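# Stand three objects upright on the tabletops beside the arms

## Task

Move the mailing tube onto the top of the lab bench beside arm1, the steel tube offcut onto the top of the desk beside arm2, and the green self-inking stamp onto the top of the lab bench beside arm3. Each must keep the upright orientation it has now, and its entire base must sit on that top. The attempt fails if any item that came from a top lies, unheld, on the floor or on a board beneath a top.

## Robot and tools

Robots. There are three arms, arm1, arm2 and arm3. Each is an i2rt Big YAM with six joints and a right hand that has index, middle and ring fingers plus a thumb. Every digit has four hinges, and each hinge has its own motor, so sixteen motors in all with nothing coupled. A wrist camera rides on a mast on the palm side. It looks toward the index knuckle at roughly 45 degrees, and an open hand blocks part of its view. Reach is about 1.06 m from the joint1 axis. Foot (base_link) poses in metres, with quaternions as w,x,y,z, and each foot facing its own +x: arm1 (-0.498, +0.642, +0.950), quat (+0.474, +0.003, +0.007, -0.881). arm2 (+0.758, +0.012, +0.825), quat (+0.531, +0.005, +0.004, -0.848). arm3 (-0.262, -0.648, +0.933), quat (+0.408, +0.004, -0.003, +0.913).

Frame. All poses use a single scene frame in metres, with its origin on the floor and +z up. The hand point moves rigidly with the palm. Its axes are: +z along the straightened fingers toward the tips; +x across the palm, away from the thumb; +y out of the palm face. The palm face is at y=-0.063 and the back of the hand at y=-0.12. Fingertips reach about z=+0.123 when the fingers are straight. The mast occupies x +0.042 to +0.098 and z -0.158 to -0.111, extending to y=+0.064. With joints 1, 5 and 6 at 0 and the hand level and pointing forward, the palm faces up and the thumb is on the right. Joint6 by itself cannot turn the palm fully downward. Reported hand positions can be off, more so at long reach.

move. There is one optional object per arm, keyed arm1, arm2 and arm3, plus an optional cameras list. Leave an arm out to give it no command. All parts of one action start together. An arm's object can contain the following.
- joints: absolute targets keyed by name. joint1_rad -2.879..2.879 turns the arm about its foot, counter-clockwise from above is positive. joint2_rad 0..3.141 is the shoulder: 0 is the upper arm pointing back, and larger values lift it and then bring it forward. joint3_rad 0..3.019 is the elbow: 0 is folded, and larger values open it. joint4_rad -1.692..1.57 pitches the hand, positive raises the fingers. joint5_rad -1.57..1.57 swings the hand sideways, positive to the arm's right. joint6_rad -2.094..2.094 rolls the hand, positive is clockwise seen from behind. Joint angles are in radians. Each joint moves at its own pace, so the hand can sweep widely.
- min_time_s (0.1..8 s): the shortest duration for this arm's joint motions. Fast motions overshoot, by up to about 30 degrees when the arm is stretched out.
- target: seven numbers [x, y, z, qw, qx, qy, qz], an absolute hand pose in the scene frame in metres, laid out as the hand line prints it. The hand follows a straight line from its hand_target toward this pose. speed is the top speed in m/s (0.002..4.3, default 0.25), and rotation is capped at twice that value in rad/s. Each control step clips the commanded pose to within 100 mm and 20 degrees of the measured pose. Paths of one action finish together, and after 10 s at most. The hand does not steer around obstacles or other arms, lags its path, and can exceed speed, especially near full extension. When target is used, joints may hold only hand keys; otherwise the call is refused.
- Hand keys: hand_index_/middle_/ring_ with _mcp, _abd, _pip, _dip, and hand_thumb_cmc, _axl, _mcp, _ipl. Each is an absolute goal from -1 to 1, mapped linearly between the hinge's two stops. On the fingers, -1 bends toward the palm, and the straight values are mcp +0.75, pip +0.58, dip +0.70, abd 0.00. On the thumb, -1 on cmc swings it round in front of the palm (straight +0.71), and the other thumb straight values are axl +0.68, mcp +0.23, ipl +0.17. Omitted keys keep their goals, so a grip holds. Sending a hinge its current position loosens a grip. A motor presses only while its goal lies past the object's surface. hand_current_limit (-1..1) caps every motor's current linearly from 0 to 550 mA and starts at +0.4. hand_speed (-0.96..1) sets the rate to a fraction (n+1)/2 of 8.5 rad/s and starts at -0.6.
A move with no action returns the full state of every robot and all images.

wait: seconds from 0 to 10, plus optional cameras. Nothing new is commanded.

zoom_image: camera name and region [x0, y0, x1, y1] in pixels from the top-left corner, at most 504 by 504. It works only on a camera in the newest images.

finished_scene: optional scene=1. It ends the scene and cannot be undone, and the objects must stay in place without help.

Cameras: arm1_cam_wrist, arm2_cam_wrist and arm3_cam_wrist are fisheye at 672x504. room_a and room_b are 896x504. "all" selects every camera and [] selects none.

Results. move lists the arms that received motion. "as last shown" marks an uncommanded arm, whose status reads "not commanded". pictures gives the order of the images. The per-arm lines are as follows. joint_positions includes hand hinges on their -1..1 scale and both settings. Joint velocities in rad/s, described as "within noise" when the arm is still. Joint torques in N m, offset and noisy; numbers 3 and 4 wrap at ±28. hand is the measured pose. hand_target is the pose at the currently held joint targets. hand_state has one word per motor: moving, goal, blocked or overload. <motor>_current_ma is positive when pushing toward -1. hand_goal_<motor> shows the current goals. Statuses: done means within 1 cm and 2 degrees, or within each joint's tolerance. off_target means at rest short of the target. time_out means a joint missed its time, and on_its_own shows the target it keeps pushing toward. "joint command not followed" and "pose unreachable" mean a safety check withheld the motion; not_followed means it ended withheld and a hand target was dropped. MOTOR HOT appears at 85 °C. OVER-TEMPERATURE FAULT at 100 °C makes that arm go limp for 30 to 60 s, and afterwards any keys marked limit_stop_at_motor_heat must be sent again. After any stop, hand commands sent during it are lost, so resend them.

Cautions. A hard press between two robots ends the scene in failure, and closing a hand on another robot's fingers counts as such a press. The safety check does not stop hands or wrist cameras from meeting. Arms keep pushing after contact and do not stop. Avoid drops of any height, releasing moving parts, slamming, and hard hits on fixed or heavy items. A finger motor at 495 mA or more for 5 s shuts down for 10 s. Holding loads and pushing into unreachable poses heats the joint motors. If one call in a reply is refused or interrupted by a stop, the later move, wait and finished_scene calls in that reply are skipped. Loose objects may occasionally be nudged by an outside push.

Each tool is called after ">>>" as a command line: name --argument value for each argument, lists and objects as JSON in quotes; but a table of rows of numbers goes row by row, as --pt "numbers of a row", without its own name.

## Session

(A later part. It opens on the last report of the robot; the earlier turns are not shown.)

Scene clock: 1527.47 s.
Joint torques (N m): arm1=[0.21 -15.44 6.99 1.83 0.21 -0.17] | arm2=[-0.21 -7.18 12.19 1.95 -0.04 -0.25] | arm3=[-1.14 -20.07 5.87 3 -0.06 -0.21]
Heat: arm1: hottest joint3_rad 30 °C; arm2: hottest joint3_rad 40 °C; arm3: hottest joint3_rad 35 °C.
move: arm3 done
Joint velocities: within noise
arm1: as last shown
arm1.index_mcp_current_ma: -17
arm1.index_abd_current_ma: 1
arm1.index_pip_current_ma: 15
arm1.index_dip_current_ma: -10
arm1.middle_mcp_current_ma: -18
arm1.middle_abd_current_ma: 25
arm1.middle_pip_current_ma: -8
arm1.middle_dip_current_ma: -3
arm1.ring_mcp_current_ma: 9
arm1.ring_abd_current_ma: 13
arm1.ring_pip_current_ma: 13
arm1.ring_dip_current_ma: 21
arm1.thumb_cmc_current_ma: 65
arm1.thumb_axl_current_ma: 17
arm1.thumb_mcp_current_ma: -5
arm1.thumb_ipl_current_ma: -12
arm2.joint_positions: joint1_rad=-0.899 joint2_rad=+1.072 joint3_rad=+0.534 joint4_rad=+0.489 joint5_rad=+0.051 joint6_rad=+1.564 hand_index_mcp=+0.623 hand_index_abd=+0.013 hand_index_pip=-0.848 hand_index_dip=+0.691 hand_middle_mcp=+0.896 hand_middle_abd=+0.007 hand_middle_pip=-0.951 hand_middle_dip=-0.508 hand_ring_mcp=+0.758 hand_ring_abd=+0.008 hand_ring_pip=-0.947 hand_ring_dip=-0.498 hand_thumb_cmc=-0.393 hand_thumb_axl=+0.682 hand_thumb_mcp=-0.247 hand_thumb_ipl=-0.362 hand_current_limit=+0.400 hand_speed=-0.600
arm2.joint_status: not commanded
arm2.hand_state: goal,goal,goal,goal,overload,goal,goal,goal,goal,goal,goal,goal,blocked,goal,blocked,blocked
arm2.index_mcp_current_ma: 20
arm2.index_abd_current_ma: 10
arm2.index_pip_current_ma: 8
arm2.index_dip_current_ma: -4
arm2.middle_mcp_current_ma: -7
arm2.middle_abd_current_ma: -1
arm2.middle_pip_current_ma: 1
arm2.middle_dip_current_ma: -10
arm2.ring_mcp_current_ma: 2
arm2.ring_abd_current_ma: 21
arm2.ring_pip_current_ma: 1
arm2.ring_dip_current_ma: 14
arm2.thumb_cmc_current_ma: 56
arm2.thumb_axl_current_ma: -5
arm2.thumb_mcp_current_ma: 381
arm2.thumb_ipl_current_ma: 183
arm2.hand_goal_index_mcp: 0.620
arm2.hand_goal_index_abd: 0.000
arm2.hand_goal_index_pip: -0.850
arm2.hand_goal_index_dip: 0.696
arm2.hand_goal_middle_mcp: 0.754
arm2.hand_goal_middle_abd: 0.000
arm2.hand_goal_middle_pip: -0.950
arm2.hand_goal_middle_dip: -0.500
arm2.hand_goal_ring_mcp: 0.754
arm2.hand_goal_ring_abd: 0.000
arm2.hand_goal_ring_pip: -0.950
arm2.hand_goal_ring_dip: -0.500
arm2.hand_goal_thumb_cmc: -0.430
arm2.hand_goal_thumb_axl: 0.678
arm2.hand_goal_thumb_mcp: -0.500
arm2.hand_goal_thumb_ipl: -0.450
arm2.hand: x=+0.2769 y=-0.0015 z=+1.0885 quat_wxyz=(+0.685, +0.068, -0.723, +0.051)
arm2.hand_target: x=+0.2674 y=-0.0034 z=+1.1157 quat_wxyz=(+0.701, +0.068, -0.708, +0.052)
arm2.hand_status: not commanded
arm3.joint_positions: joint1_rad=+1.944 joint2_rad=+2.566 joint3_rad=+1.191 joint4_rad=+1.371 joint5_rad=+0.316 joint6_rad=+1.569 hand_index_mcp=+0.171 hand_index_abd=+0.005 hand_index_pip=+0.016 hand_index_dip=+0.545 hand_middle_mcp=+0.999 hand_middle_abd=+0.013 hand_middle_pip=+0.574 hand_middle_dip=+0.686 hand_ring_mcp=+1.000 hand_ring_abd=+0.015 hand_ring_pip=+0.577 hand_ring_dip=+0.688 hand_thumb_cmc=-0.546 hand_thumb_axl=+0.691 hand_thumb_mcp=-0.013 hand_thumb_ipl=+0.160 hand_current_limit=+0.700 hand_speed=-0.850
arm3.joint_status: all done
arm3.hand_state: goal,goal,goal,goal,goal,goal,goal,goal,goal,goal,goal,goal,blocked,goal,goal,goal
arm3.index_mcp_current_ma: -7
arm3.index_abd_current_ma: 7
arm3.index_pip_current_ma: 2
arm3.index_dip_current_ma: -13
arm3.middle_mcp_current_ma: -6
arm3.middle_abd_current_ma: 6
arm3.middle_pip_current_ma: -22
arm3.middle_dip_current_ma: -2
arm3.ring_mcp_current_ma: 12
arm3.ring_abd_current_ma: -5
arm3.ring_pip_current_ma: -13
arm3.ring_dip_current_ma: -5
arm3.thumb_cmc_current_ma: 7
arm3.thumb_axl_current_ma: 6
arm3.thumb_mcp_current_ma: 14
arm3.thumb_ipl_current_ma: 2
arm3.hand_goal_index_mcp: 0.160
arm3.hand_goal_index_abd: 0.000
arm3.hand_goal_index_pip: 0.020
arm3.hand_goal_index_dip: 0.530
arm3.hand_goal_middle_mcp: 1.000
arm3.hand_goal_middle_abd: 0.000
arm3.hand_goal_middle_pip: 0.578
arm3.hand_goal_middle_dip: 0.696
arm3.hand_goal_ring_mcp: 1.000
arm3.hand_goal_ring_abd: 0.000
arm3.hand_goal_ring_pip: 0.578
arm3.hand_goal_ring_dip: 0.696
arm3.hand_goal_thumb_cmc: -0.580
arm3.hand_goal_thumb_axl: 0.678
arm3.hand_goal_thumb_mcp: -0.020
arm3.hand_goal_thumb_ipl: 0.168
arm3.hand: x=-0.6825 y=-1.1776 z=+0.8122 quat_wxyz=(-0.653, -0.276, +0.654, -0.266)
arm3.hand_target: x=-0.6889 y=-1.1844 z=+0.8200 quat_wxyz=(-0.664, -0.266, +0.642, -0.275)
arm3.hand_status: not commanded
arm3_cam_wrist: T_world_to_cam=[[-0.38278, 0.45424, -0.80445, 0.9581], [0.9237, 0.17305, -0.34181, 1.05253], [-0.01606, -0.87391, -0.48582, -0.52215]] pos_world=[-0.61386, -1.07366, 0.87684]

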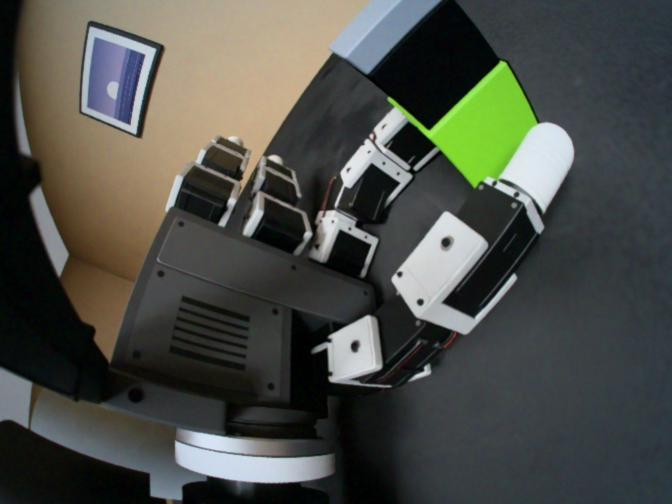

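>>> move --arm3 '{"joints": {"hand_index_mcp": 0.05, "hand_thumb_mcp": -0.12}}' --cameras '["arm3_cam_wrist"]'

>>> zoom_image --camera "arm3_cam_wrist" --region '[360, 10, 600, 250]'

Scene clock: 1529.37 s.
Joint torques (N m): arm1=[0.21 -15.44 7.01 1.83 0.21 -0.17] | arm2=[-0.26 -7.3 12.19 1.98 -0.04 -0.28] | arm3=[-1.26 -20.13 5.83 3.02 -0.06 -0.21]
Heat: arm1: hottest joint3_rad 30 °C; arm2: hottest joint3_rad 40 °C; arm3: hottest joint3_rad 35 °C.
move: arm3 off_target
Joint velocities: within noise
arm1, arm2: as last shown
arm1.index_mcp_current_ma: -2
arm1.index_abd_current_ma: 7
arm1.index_pip_current_ma: 2
arm1.index_dip_current_ma: -4
arm1.middle_abd_current_ma: 19
arm1.middle_pip_current_ma: -7
arm1.middle_dip_current_ma: 1
arm1.ring_mcp_current_ma: 7
arm1.ring_abd_current_ma: 9
arm1.ring_pip_current_ma: 16
arm1.ring_dip_current_ma: 11
arm1.thumb_cmc_current_ma: 64
arm1.thumb_axl_current_ma: 30
arm1.thumb_mcp_current_ma: -4
arm1.thumb_ipl_current_ma: -11
arm2.index_mcp_current_ma: 17
arm2.index_abd_current_ma: 9
arm2.index_pip_current_ma: 3
arm2.index_dip_current_ma: -12
arm2.middle_mcp_current_ma: 1
arm2.middle_abd_current_ma: 15
arm2.middle_pip_current_ma: 2
arm2.middle_dip_current_ma: -12
arm2.ring_mcp_current_ma: 7
arm2.ring_abd_current_ma: 10
arm2.ring_pip_current_ma: 15
arm2.ring_dip_current_ma: 9
arm2.thumb_cmc_current_ma: 46
arm2.thumb_axl_current_ma: 4
arm2.thumb_mcp_current_ma: 380
arm2.thumb_ipl_current_ma: 175
arm3.joint_positions: joint1_rad=+1.944 joint2_rad=+2.566 joint3_rad=+1.191 joint4_rad=+1.371 joint5_rad=+0.316 joint6_rad=+1.569 hand_index_mcp=+0.129 hand_index_abd=+0.007 hand_index_pip=+0.027 hand_index_dip=+0.545 hand_middle_mcp=+1.000 hand_middle_abd=+0.013 hand_middle_pip=+0.574 hand_middle_dip=+0.686 hand_ring_mcp=+1.000 hand_ring_abd=+0.015 hand_ring_pip=+0.577 hand_ring_dip=+0.688 hand_thumb_cmc=-0.546 hand_thumb_axl=+0.691 hand_thumb_mcp=-0.061 hand_thumb_ipl=+0.170 hand_current_limit=+0.700 hand_speed=-0.850
arm3.joint_status: hand_index_mcp off_target (ended at +0.129, target +0.050); hand_thumb_mcp off_target (ended at -0.061, target -0.120)
arm3.hand_state: blocked,goal,goal,goal,goal,goal,goal,goal,goal,goal,goal,goal,blocked,goal,blocked,goal
arm3.index_mcp_current_ma: 18
arm3.index_abd_current_ma: 1
arm3.index_pip_current_ma: 4
arm3.index_dip_current_ma: -21
arm3.middle_mcp_current_ma: -4
arm3.middle_abd_current_ma: -5
arm3.middle_pip_current_ma: -1
arm3.middle_dip_current_ma: -12
arm3.ring_mcp_current_ma: -2
arm3.ring_abd_current_ma: -16
arm3.ring_pip_current_ma: -7
arm3.ring_dip_current_ma: 4
arm3.thumb_cmc_current_ma: 16
arm3.thumb_axl_current_ma: -11
arm3.thumb_mcp_current_ma: 37
arm3.thumb_ipl_current_ma: 2
arm3.hand_goal_index_mcp: 0.050
arm3.hand_goal_index_abd: 0.000
arm3.hand_goal_index_pip: 0.020
arm3.hand_goal_index_dip: 0.530
arm3.hand_goal_middle_mcp: 1.000
arm3.hand_goal_middle_abd: 0.000
arm3.hand_goal_middle_pip: 0.578
arm3.hand_goal_middle_dip: 0.696
arm3.hand_goal_ring_mcp: 1.000
arm3.hand_goal_ring_abd: 0.000
arm3.hand_goal_ring_pip: 0.578
arm3.hand_goal_ring_dip: 0.696
arm3.hand_goal_thumb_cmc: -0.580
arm3.hand_goal_thumb_axl: 0.678
arm3.hand_goal_thumb_mcp: -0.120
arm3.hand_goal_thumb_ipl: 0.168
arm3.hand: x=-0.6825 y=-1.1776 z=+0.8122 quat_wxyz=(-0.653, -0.276, +0.654, -0.266)
arm3.hand_target: x=-0.6889 y=-1.1843 z=+0.8200 quat_wxyz=(-0.664, -0.266, +0.642, -0.275)
arm3.hand_status: not commanded
arm3_cam_wrist: T_world_to_cam=[[-0.38278, 0.45424, -0.80445, 0.9581], [0.9237, 0.17305, -0.34181, 1.05253], [-0.01606, -0.87391, -0.48582, -0.52215]] pos_world=[-0.61386, -1.07366, 0.87684]

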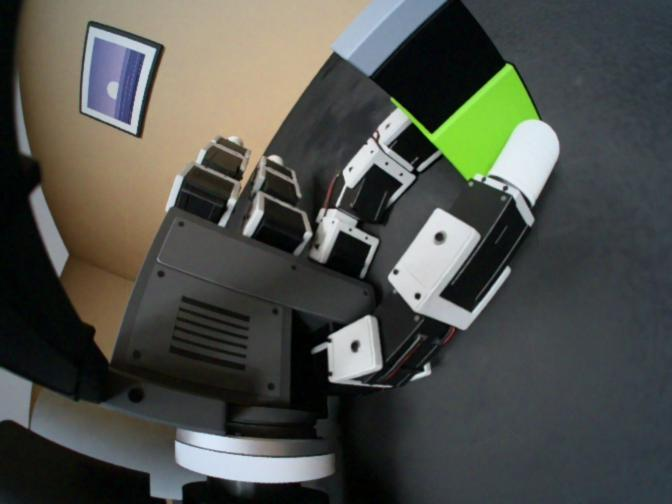

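Scaled by 2.100 from the camera's image (finer frame: 960x720).

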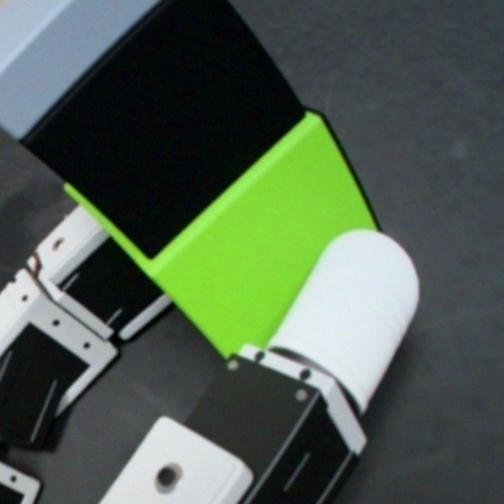

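>>> move --arm3 '{"joints": {"hand_index_mcp": 0.18, "hand_thumb_mcp": 0.0}}'

>>> move --arm3 '{"joints": {"joint1_rad": 1.960}, "min_time_s": 1}'

>>> move --arm3 '{"joints": {"hand_index_mcp": 0.05, "hand_thumb_mcp": -0.12}}' --cameras '["arm3_cam_wrist"]'

>>> zoom_image --camera "arm3_cam_wrist" --region '[360, 10, 600, 250]'

Scene clock: 1545.07 s.
Joint torques (N m): arm1=[0.21 -15.44 6.98 1.84 0.21 -0.17] | arm2=[-0.32 -7.36 12.23 1.96 -0.05 -0.27] | arm3=[-1.2 -20.13 5.83 3.02 -0.05 -0.21]
Heat: arm1: hottest joint3_rad 30 °C; arm2: hottest joint3_rad 40 °C; arm3: hottest joint3_rad 35 °C.
move: arm3 done
Joint velocities: within noise
arm1.joint_positions: joint1_rad=+1.444 joint2_rad=+1.705 joint3_rad=+0.847 joint4_rad=+0.865 joint5_rad=+0.517 joint6_rad=+1.574 hand_index_mcp=+0.847 hand_index_abd=+0.009 hand_index_pip=+0.572 hand_index_dip=+0.690 hand_middle_mcp=+1.000 hand_middle_abd=+0.011 hand_middle_pip=-0.937 hand_middle_dip=-0.494 hand_ring_mcp=+1.000 hand_ring_abd=+0.010 hand_ring_pip=-0.937 hand_ring_dip=-0.496 hand_thumb_cmc=-0.496 hand_thumb_axl=+0.693 hand_thumb_mcp=+0.203 hand_thumb_ipl=+0.162 hand_current_limit=+0.400 hand_speed=-0.600
arm1.joint_status: not commanded
arm1.hand_state: goal,goal,goal,goal,goal,goal,goal,goal,goal,goal,goal,goal,blocked,goal,goal,goal
arm1.index_mcp_current_ma: -3
arm1.index_abd_current_ma: 13
arm1.index_pip_current_ma: 6
arm1.index_dip_current_ma: -7
arm1.middle_mcp_current_ma: -12
arm1.middle_abd_current_ma: 16
arm1.middle_pip_current_ma: -8
arm1.middle_dip_current_ma: 9
arm1.ring_mcp_current_ma: 5
arm1.ring_abd_current_ma: 10
arm1.ring_pip_current_ma: 14
arm1.ring_dip_current_ma: 6
arm1.thumb_cmc_current_ma: 62
arm1.thumb_axl_current_ma: 27
arm1.thumb_mcp_current_ma: 4
arm1.thumb_ipl_current_ma: -13
arm1.hand_goal_index_mcp: 0.850
arm1.hand_goal_index_abd: 0.000
arm1.hand_goal_index_pip: 0.578
arm1.hand_goal_index_dip: 0.696
arm1.hand_goal_middle_mcp: 1.000
arm1.hand_goal_middle_abd: 0.000
arm1.hand_goal_middle_pip: -0.950
arm1.hand_goal_middle_dip: -0.500
arm1.hand_goal_ring_mcp: 1.000
arm1.hand_goal_ring_abd: 0.000
arm1.hand_goal_ring_pip: -0.950
arm1.hand_goal_ring_dip: -0.500
arm1.hand_goal_thumb_cmc: -0.560
arm1.hand_goal_thumb_axl: 0.678
arm1.hand_goal_thumb_mcp: 0.210
arm1.hand_goal_thumb_ipl: 0.168
arm1.hand: x=-0.1678 y=+0.1444 z=+1.1274 quat_wxyz=(+0.402, +0.579, -0.412, +0.578)
arm1.hand_target: x=-0.1666 y=+0.1468 z=+1.1405 quat_wxyz=(+0.404, +0.574, -0.409, +0.583)
arm1.hand_status: not commanded
arm2: as last shown
arm2.index_mcp_current_ma: 6
arm2.index_abd_current_ma: 8
arm2.index_pip_current_ma: 2
arm2.index_dip_current_ma: -3
arm2.middle_mcp_current_ma: -15
arm2.middle_abd_current_ma: 2
arm2.middle_pip_current_ma: 6
arm2.ring_mcp_current_ma: 6
arm2.ring_abd_current_ma: 12
arm2.ring_pip_current_ma: 0
arm2.ring_dip_current_ma: 18
arm2.thumb_cmc_current_ma: 50
arm2.thumb_axl_current_ma: 0
arm2.thumb_mcp_current_ma: 379
arm2.thumb_ipl_current_ma: 190
arm3.joint_positions: joint1_rad=+1.944 joint2_rad=+2.566 joint3_rad=+1.191 joint4_rad=+1.371 joint5_rad=+0.316 joint6_rad=+1.569 hand_index_mcp=+0.174 hand_index_abd=+0.007 hand_index_pip=+0.027 hand_index_dip=+0.545 hand_middle_mcp=+1.000 hand_middle_abd=+0.013 hand_middle_pip=+0.574 hand_middle_dip=+0.686 hand_ring_mcp=+1.000 hand_ring_abd=+0.015 hand_ring_pip=+0.577 hand_ring_dip=+0.688 hand_thumb_cmc=-0.546 hand_thumb_axl=+0.691 hand_thumb_mcp=-0.012 hand_thumb_ipl=+0.168 hand_current_limit=+0.700 hand_speed=-0.850
arm3.joint_status: all done
arm3.hand_state: goal,goal,goal,goal,goal,goal,goal,goal,goal,goal,goal,goal,blocked,goal,goal,goal
arm3.index_mcp_current_ma: 0
arm3.index_abd_current_ma: 6
arm3.index_pip_current_ma: 2
arm3.index_dip_current_ma: -8
arm3.middle_mcp_current_ma: 3
arm3.middle_abd_current_ma: -5
arm3.middle_pip_current_ma: -10
arm3.middle_dip_current_ma: 3
arm3.ring_mcp_current_ma: 15
arm3.ring_abd_current_ma: -2
arm3.ring_pip_current_ma: -1
arm3.ring_dip_current_ma: -16
arm3.thumb_cmc_current_ma: 17
arm3.thumb_axl_current_ma: 2
arm3.thumb_mcp_current_ma: 1
arm3.thumb_ipl_current_ma: 4
arm3.hand_goal_index_mcp: 0.180
arm3.hand_goal_index_abd: 0.000
arm3.hand_goal_index_pip: 0.020
arm3.hand_goal_index_dip: 0.530
arm3.hand_goal_middle_mcp: 1.000
arm3.hand_goal_middle_abd: 0.000
arm3.hand_goal_middle_pip: 0.578
arm3.hand_goal_middle_dip: 0.696
arm3.hand_goal_ring_mcp: 1.000
arm3.hand_goal_ring_abd: 0.000
arm3.hand_goal_ring_pip: 0.578
arm3.hand_goal_ring_dip: 0.696
arm3.hand_goal_thumb_cmc: -0.580
arm3.hand_goal_thumb_axl: 0.678
arm3.hand_goal_thumb_mcp: 0.000
arm3.hand_goal_thumb_ipl: 0.168
arm3.hand: x=-0.6825 y=-1.1776 z=+0.8122 quat_wxyz=(-0.653, -0.276, +0.654, -0.266)
arm3.hand_target: x=-0.6889 y=-1.1844 z=+0.8200 quat_wxyz=(-0.664, -0.266, +0.642, -0.275)
arm3.hand_status: not commanded
pictures: none

Scene clock: 1546.37 s.
Joint torques (N m): arm1=[0.26 -15.44 6.98 1.84 0.22 -0.17] | arm2=[0.09 -7.36 12.22 1.94 -0.06 -0.26] | arm3=[-0.26 -20.13 5.86 3.08 -0.05 -0.22]
Heat: arm1: hottest joint3_rad 30 °C; arm2: hottest joint3_rad 40 °C; arm3: hottest joint3_rad 35 °C.
move: arm3 done
Joint velocities: arm1=[within noise] | arm2=[within noise] | arm3=[0.015 -0.015 -0.012 0.007 -0.168 0.037]
arm1, arm2: as last shown
arm1.index_mcp_current_ma: -21
arm1.index_abd_current_ma: 7
arm1.index_pip_current_ma: 11
arm1.index_dip_current_ma: -9
arm1.middle_mcp_current_ma: -18
arm1.middle_abd_current_ma: 13
arm1.middle_pip_current_ma: -4
arm1.middle_dip_current_ma: -9
arm1.ring_mcp_current_ma: 4
arm1.ring_abd_current_ma: 13
arm1.ring_pip_current_ma: 17
arm1.ring_dip_current_ma: 9
arm1.thumb_cmc_current_ma: 67
arm1.thumb_axl_current_ma: 31
arm1.thumb_mcp_current_ma: -3
arm1.thumb_ipl_current_ma: -12
arm2.index_mcp_current_ma: 8
arm2.index_abd_current_ma: 5
arm2.index_pip_current_ma: -8
arm2.index_dip_current_ma: -12
arm2.middle_mcp_current_ma: -10
arm2.middle_abd_current_ma: 5
arm2.middle_pip_current_ma: -5
arm2.middle_dip_current_ma: -16
arm2.ring_mcp_current_ma: -1
arm2.ring_abd_current_ma: 16
arm2.ring_pip_current_ma: 12
arm2.ring_dip_current_ma: 11
arm2.thumb_cmc_current_ma: 57
arm2.thumb_axl_current_ma: 3
arm2.thumb_mcp_current_ma: 376
arm2.thumb_ipl_current_ma: 194
arm3.joint_positions: joint1_rad=+1.953 joint2_rad=+2.566 joint3_rad=+1.191 joint4_rad=+1.371 joint5_rad=+0.316 joint6_rad=+1.569 hand_index_mcp=+0.174 hand_index_abd=+0.007 hand_index_pip=+0.027 hand_index_dip=+0.545 hand_middle_mcp=+1.000 hand_middle_abd=+0.013 hand_middle_pip=+0.574 hand_middle_dip=+0.686 hand_ring_mcp=+1.000 hand_ring_abd=+0.015 hand_ring_pip=+0.577 hand_ring_dip=+0.688 hand_thumb_cmc=-0.546 hand_thumb_axl=+0.691 hand_thumb_mcp=-0.012 hand_thumb_ipl=+0.168 hand_current_limit=+0.700 hand_speed=-0.850
arm3.joint_status: all done
arm3.hand_state: goal,goal,goal,goal,goal,goal,goal,goal,goal,goal,goal,goal,blocked,goal,goal,goal
arm3.index_mcp_current_ma: 10
arm3.index_abd_current_ma: 11
arm3.index_pip_current_ma: -1
arm3.index_dip_current_ma: -18
arm3.middle_mcp_current_ma: -16
arm3.middle_abd_current_ma: -3
arm3.middle_pip_current_ma: -2
arm3.middle_dip_current_ma: -15
arm3.ring_mcp_current_ma: 9
arm3.ring_abd_current_ma: -5
arm3.ring_pip_current_ma: -10
arm3.ring_dip_current_ma: -5
arm3.thumb_cmc_current_ma: 15
arm3.thumb_axl_current_ma: 4
arm3.thumb_mcp_current_ma: 14
arm3.thumb_ipl_current_ma: 3
arm3.hand_goal_index_mcp: 0.180
arm3.hand_goal_index_abd: 0.000
arm3.hand_goal_index_pip: 0.020
arm3.hand_goal_index_dip: 0.530
arm3.hand_goal_middle_mcp: 1.000
arm3.hand_goal_middle_abd: 0.000
arm3.hand_goal_middle_pip: 0.578
arm3.hand_goal_middle_dip: 0.696
arm3.hand_goal_ring_mcp: 1.000
arm3.hand_goal_ring_abd: 0.000
arm3.hand_goal_ring_pip: 0.578
arm3.hand_goal_ring_dip: 0.696
arm3.hand_goal_thumb_cmc: -0.580
arm3.hand_goal_thumb_axl: 0.678
arm3.hand_goal_thumb_mcp: 0.000
arm3.hand_goal_thumb_ipl: 0.168
arm3.hand: x=-0.6776 y=-1.1814 z=+0.8122 quat_wxyz=(-0.651, -0.279, +0.652, -0.269)
arm3.hand_target: x=-0.6778 y=-1.1930 z=+0.8198 quat_wxyz=(-0.662, -0.273, +0.639, -0.282)
arm3.hand_status: not commanded
pictures: none

Scene clock: 1546.97 s.
Joint torques (N m): arm1=[0.21 -15.44 6.98 1.83 0.22 -0.17] | arm2=[-0.26 -7.18 12.21 1.94 -0.04 -0.26] | arm3=[-0.32 -20.19 5.86 3.02 -0.04 -0.23]
Heat: arm1: hottest joint3_rad 30 °C; arm2: hottest joint3_rad 40 °C; arm3: hottest joint3_rad 35 °C.
move: arm3 off_target
Joint velocities: within noise
arm1, arm2: as last shown
arm1.index_mcp_current_ma: -13
arm1.index_abd_current_ma: 11
arm1.index_pip_current_ma: 14
arm1.index_dip_current_ma: -7
arm1.middle_mcp_current_ma: -9
arm1.middle_abd_current_ma: 17
arm1.middle_pip_current_ma: 3
arm1.middle_dip_current_ma: 4
arm1.ring_mcp_current_ma: 6
arm1.ring_abd_current_ma: 11
arm1.ring_pip_current_ma: 8
arm1.ring_dip_current_ma: 20
arm1.thumb_cmc_current_ma: 69
arm1.thumb_axl_current_ma: 22
arm1.thumb_mcp_current_ma: -7
arm1.thumb_ipl_current_ma: -14
arm2.index_mcp_current_ma: 13
arm2.index_abd_current_ma: -4
arm2.index_pip_current_ma: 1
arm2.middle_mcp_current_ma: -7
arm2.middle_abd_current_ma: 7
arm2.middle_pip_current_ma: 10
arm2.middle_dip_current_ma: -7
arm2.ring_mcp_current_ma: -2
arm2.ring_abd_current_ma: 9
arm2.ring_pip_current_ma: 14
arm2.ring_dip_current_ma: 4
arm2.thumb_cmc_current_ma: 50
arm2.thumb_axl_current_ma: 0
arm2.thumb_mcp_current_ma: 377
arm2.thumb_ipl_current_ma: 190
arm3.joint_positions: joint1_rad=+1.953 joint2_rad=+2.566 joint3_rad=+1.191 joint4_rad=+1.371 joint5_rad=+0.316 joint6_rad=+1.569 hand_index_mcp=+0.121 hand_index_abd=+0.007 hand_index_pip=+0.031 hand_index_dip=+0.545 hand_middle_mcp=+1.000 hand_middle_abd=+0.013 hand_middle_pip=+0.574 hand_middle_dip=+0.686 hand_ring_mcp=+1.000 hand_ring_abd=+0.015 hand_ring_pip=+0.577 hand_ring_dip=+0.688 hand_thumb_cmc=-0.546 hand_thumb_axl=+0.691 hand_thumb_mcp=-0.056 hand_thumb_ipl=+0.172 hand_current_limit=+0.700 hand_speed=-0.850
arm3.joint_status: hand_index_mcp off_target (ended at +0.121, target +0.050); hand_thumb_mcp off_target (ended at -0.056, target -0.120)
arm3.hand_state: blocked,goal,goal,goal,goal,goal,goal,goal,goal,goal,goal,goal,blocked,goal,blocked,goal
arm3.index_mcp_current_ma: 7
arm3.index_abd_current_ma: 1
arm3.index_pip_current_ma: -15
arm3.index_dip_current_ma: -11
arm3.middle_mcp_current_ma: -10
arm3.middle_abd_current_ma: -3
arm3.middle_pip_current_ma: 3
arm3.middle_dip_current_ma: -12
arm3.ring_mcp_current_ma: -1
arm3.ring_abd_current_ma: -11
arm3.ring_pip_current_ma: -10
arm3.ring_dip_current_ma: -2
arm3.thumb_cmc_current_ma: 5
arm3.thumb_axl_current_ma: 6
arm3.thumb_mcp_current_ma: 26
arm3.thumb_ipl_current_ma: -5
arm3.hand_goal_index_mcp: 0.050
arm3.hand_goal_index_abd: 0.000
arm3.hand_goal_index_pip: 0.020
arm3.hand_goal_index_dip: 0.530
arm3.hand_goal_middle_mcp: 1.000
arm3.hand_goal_middle_abd: 0.000
arm3.hand_goal_middle_pip: 0.578
arm3.hand_goal_middle_dip: 0.696
arm3.hand_goal_ring_mcp: 1.000
arm3.hand_goal_ring_abd: 0.000
arm3.hand_goal_ring_pip: 0.578
arm3.hand_goal_ring_dip: 0.696
arm3.hand_goal_thumb_cmc: -0.580
arm3.hand_goal_thumb_axl: 0.678
arm3.hand_goal_thumb_mcp: -0.120
arm3.hand_goal_thumb_ipl: 0.168
arm3.hand: x=-0.6776 y=-1.1814 z=+0.8122 quat_wxyz=(-0.651, -0.279, +0.652, -0.269)
arm3.hand_target: x=-0.6778 y=-1.1930 z=+0.8198 quat_wxyz=(-0.662, -0.273, +0.639, -0.282)
arm3.hand_status: not commanded
arm3_cam_wrist: T_world_to_cam=[[-0.38702, 0.45063, -0.80445, 0.95454], [0.92204, 0.18191, -0.3417, 1.05791], [-0.00764, -0.87398, -0.4859, -0.5199]] pos_world=[-0.60998, -1.07697, 0.87674]

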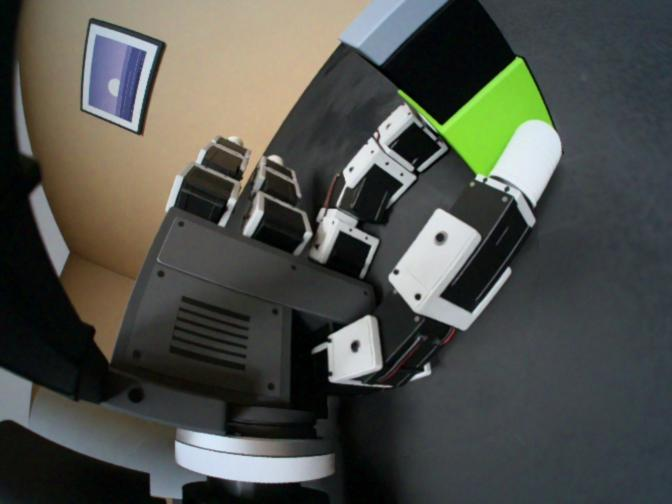

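Scaled by 2.100 from the camera's image (finer frame: 960x720).

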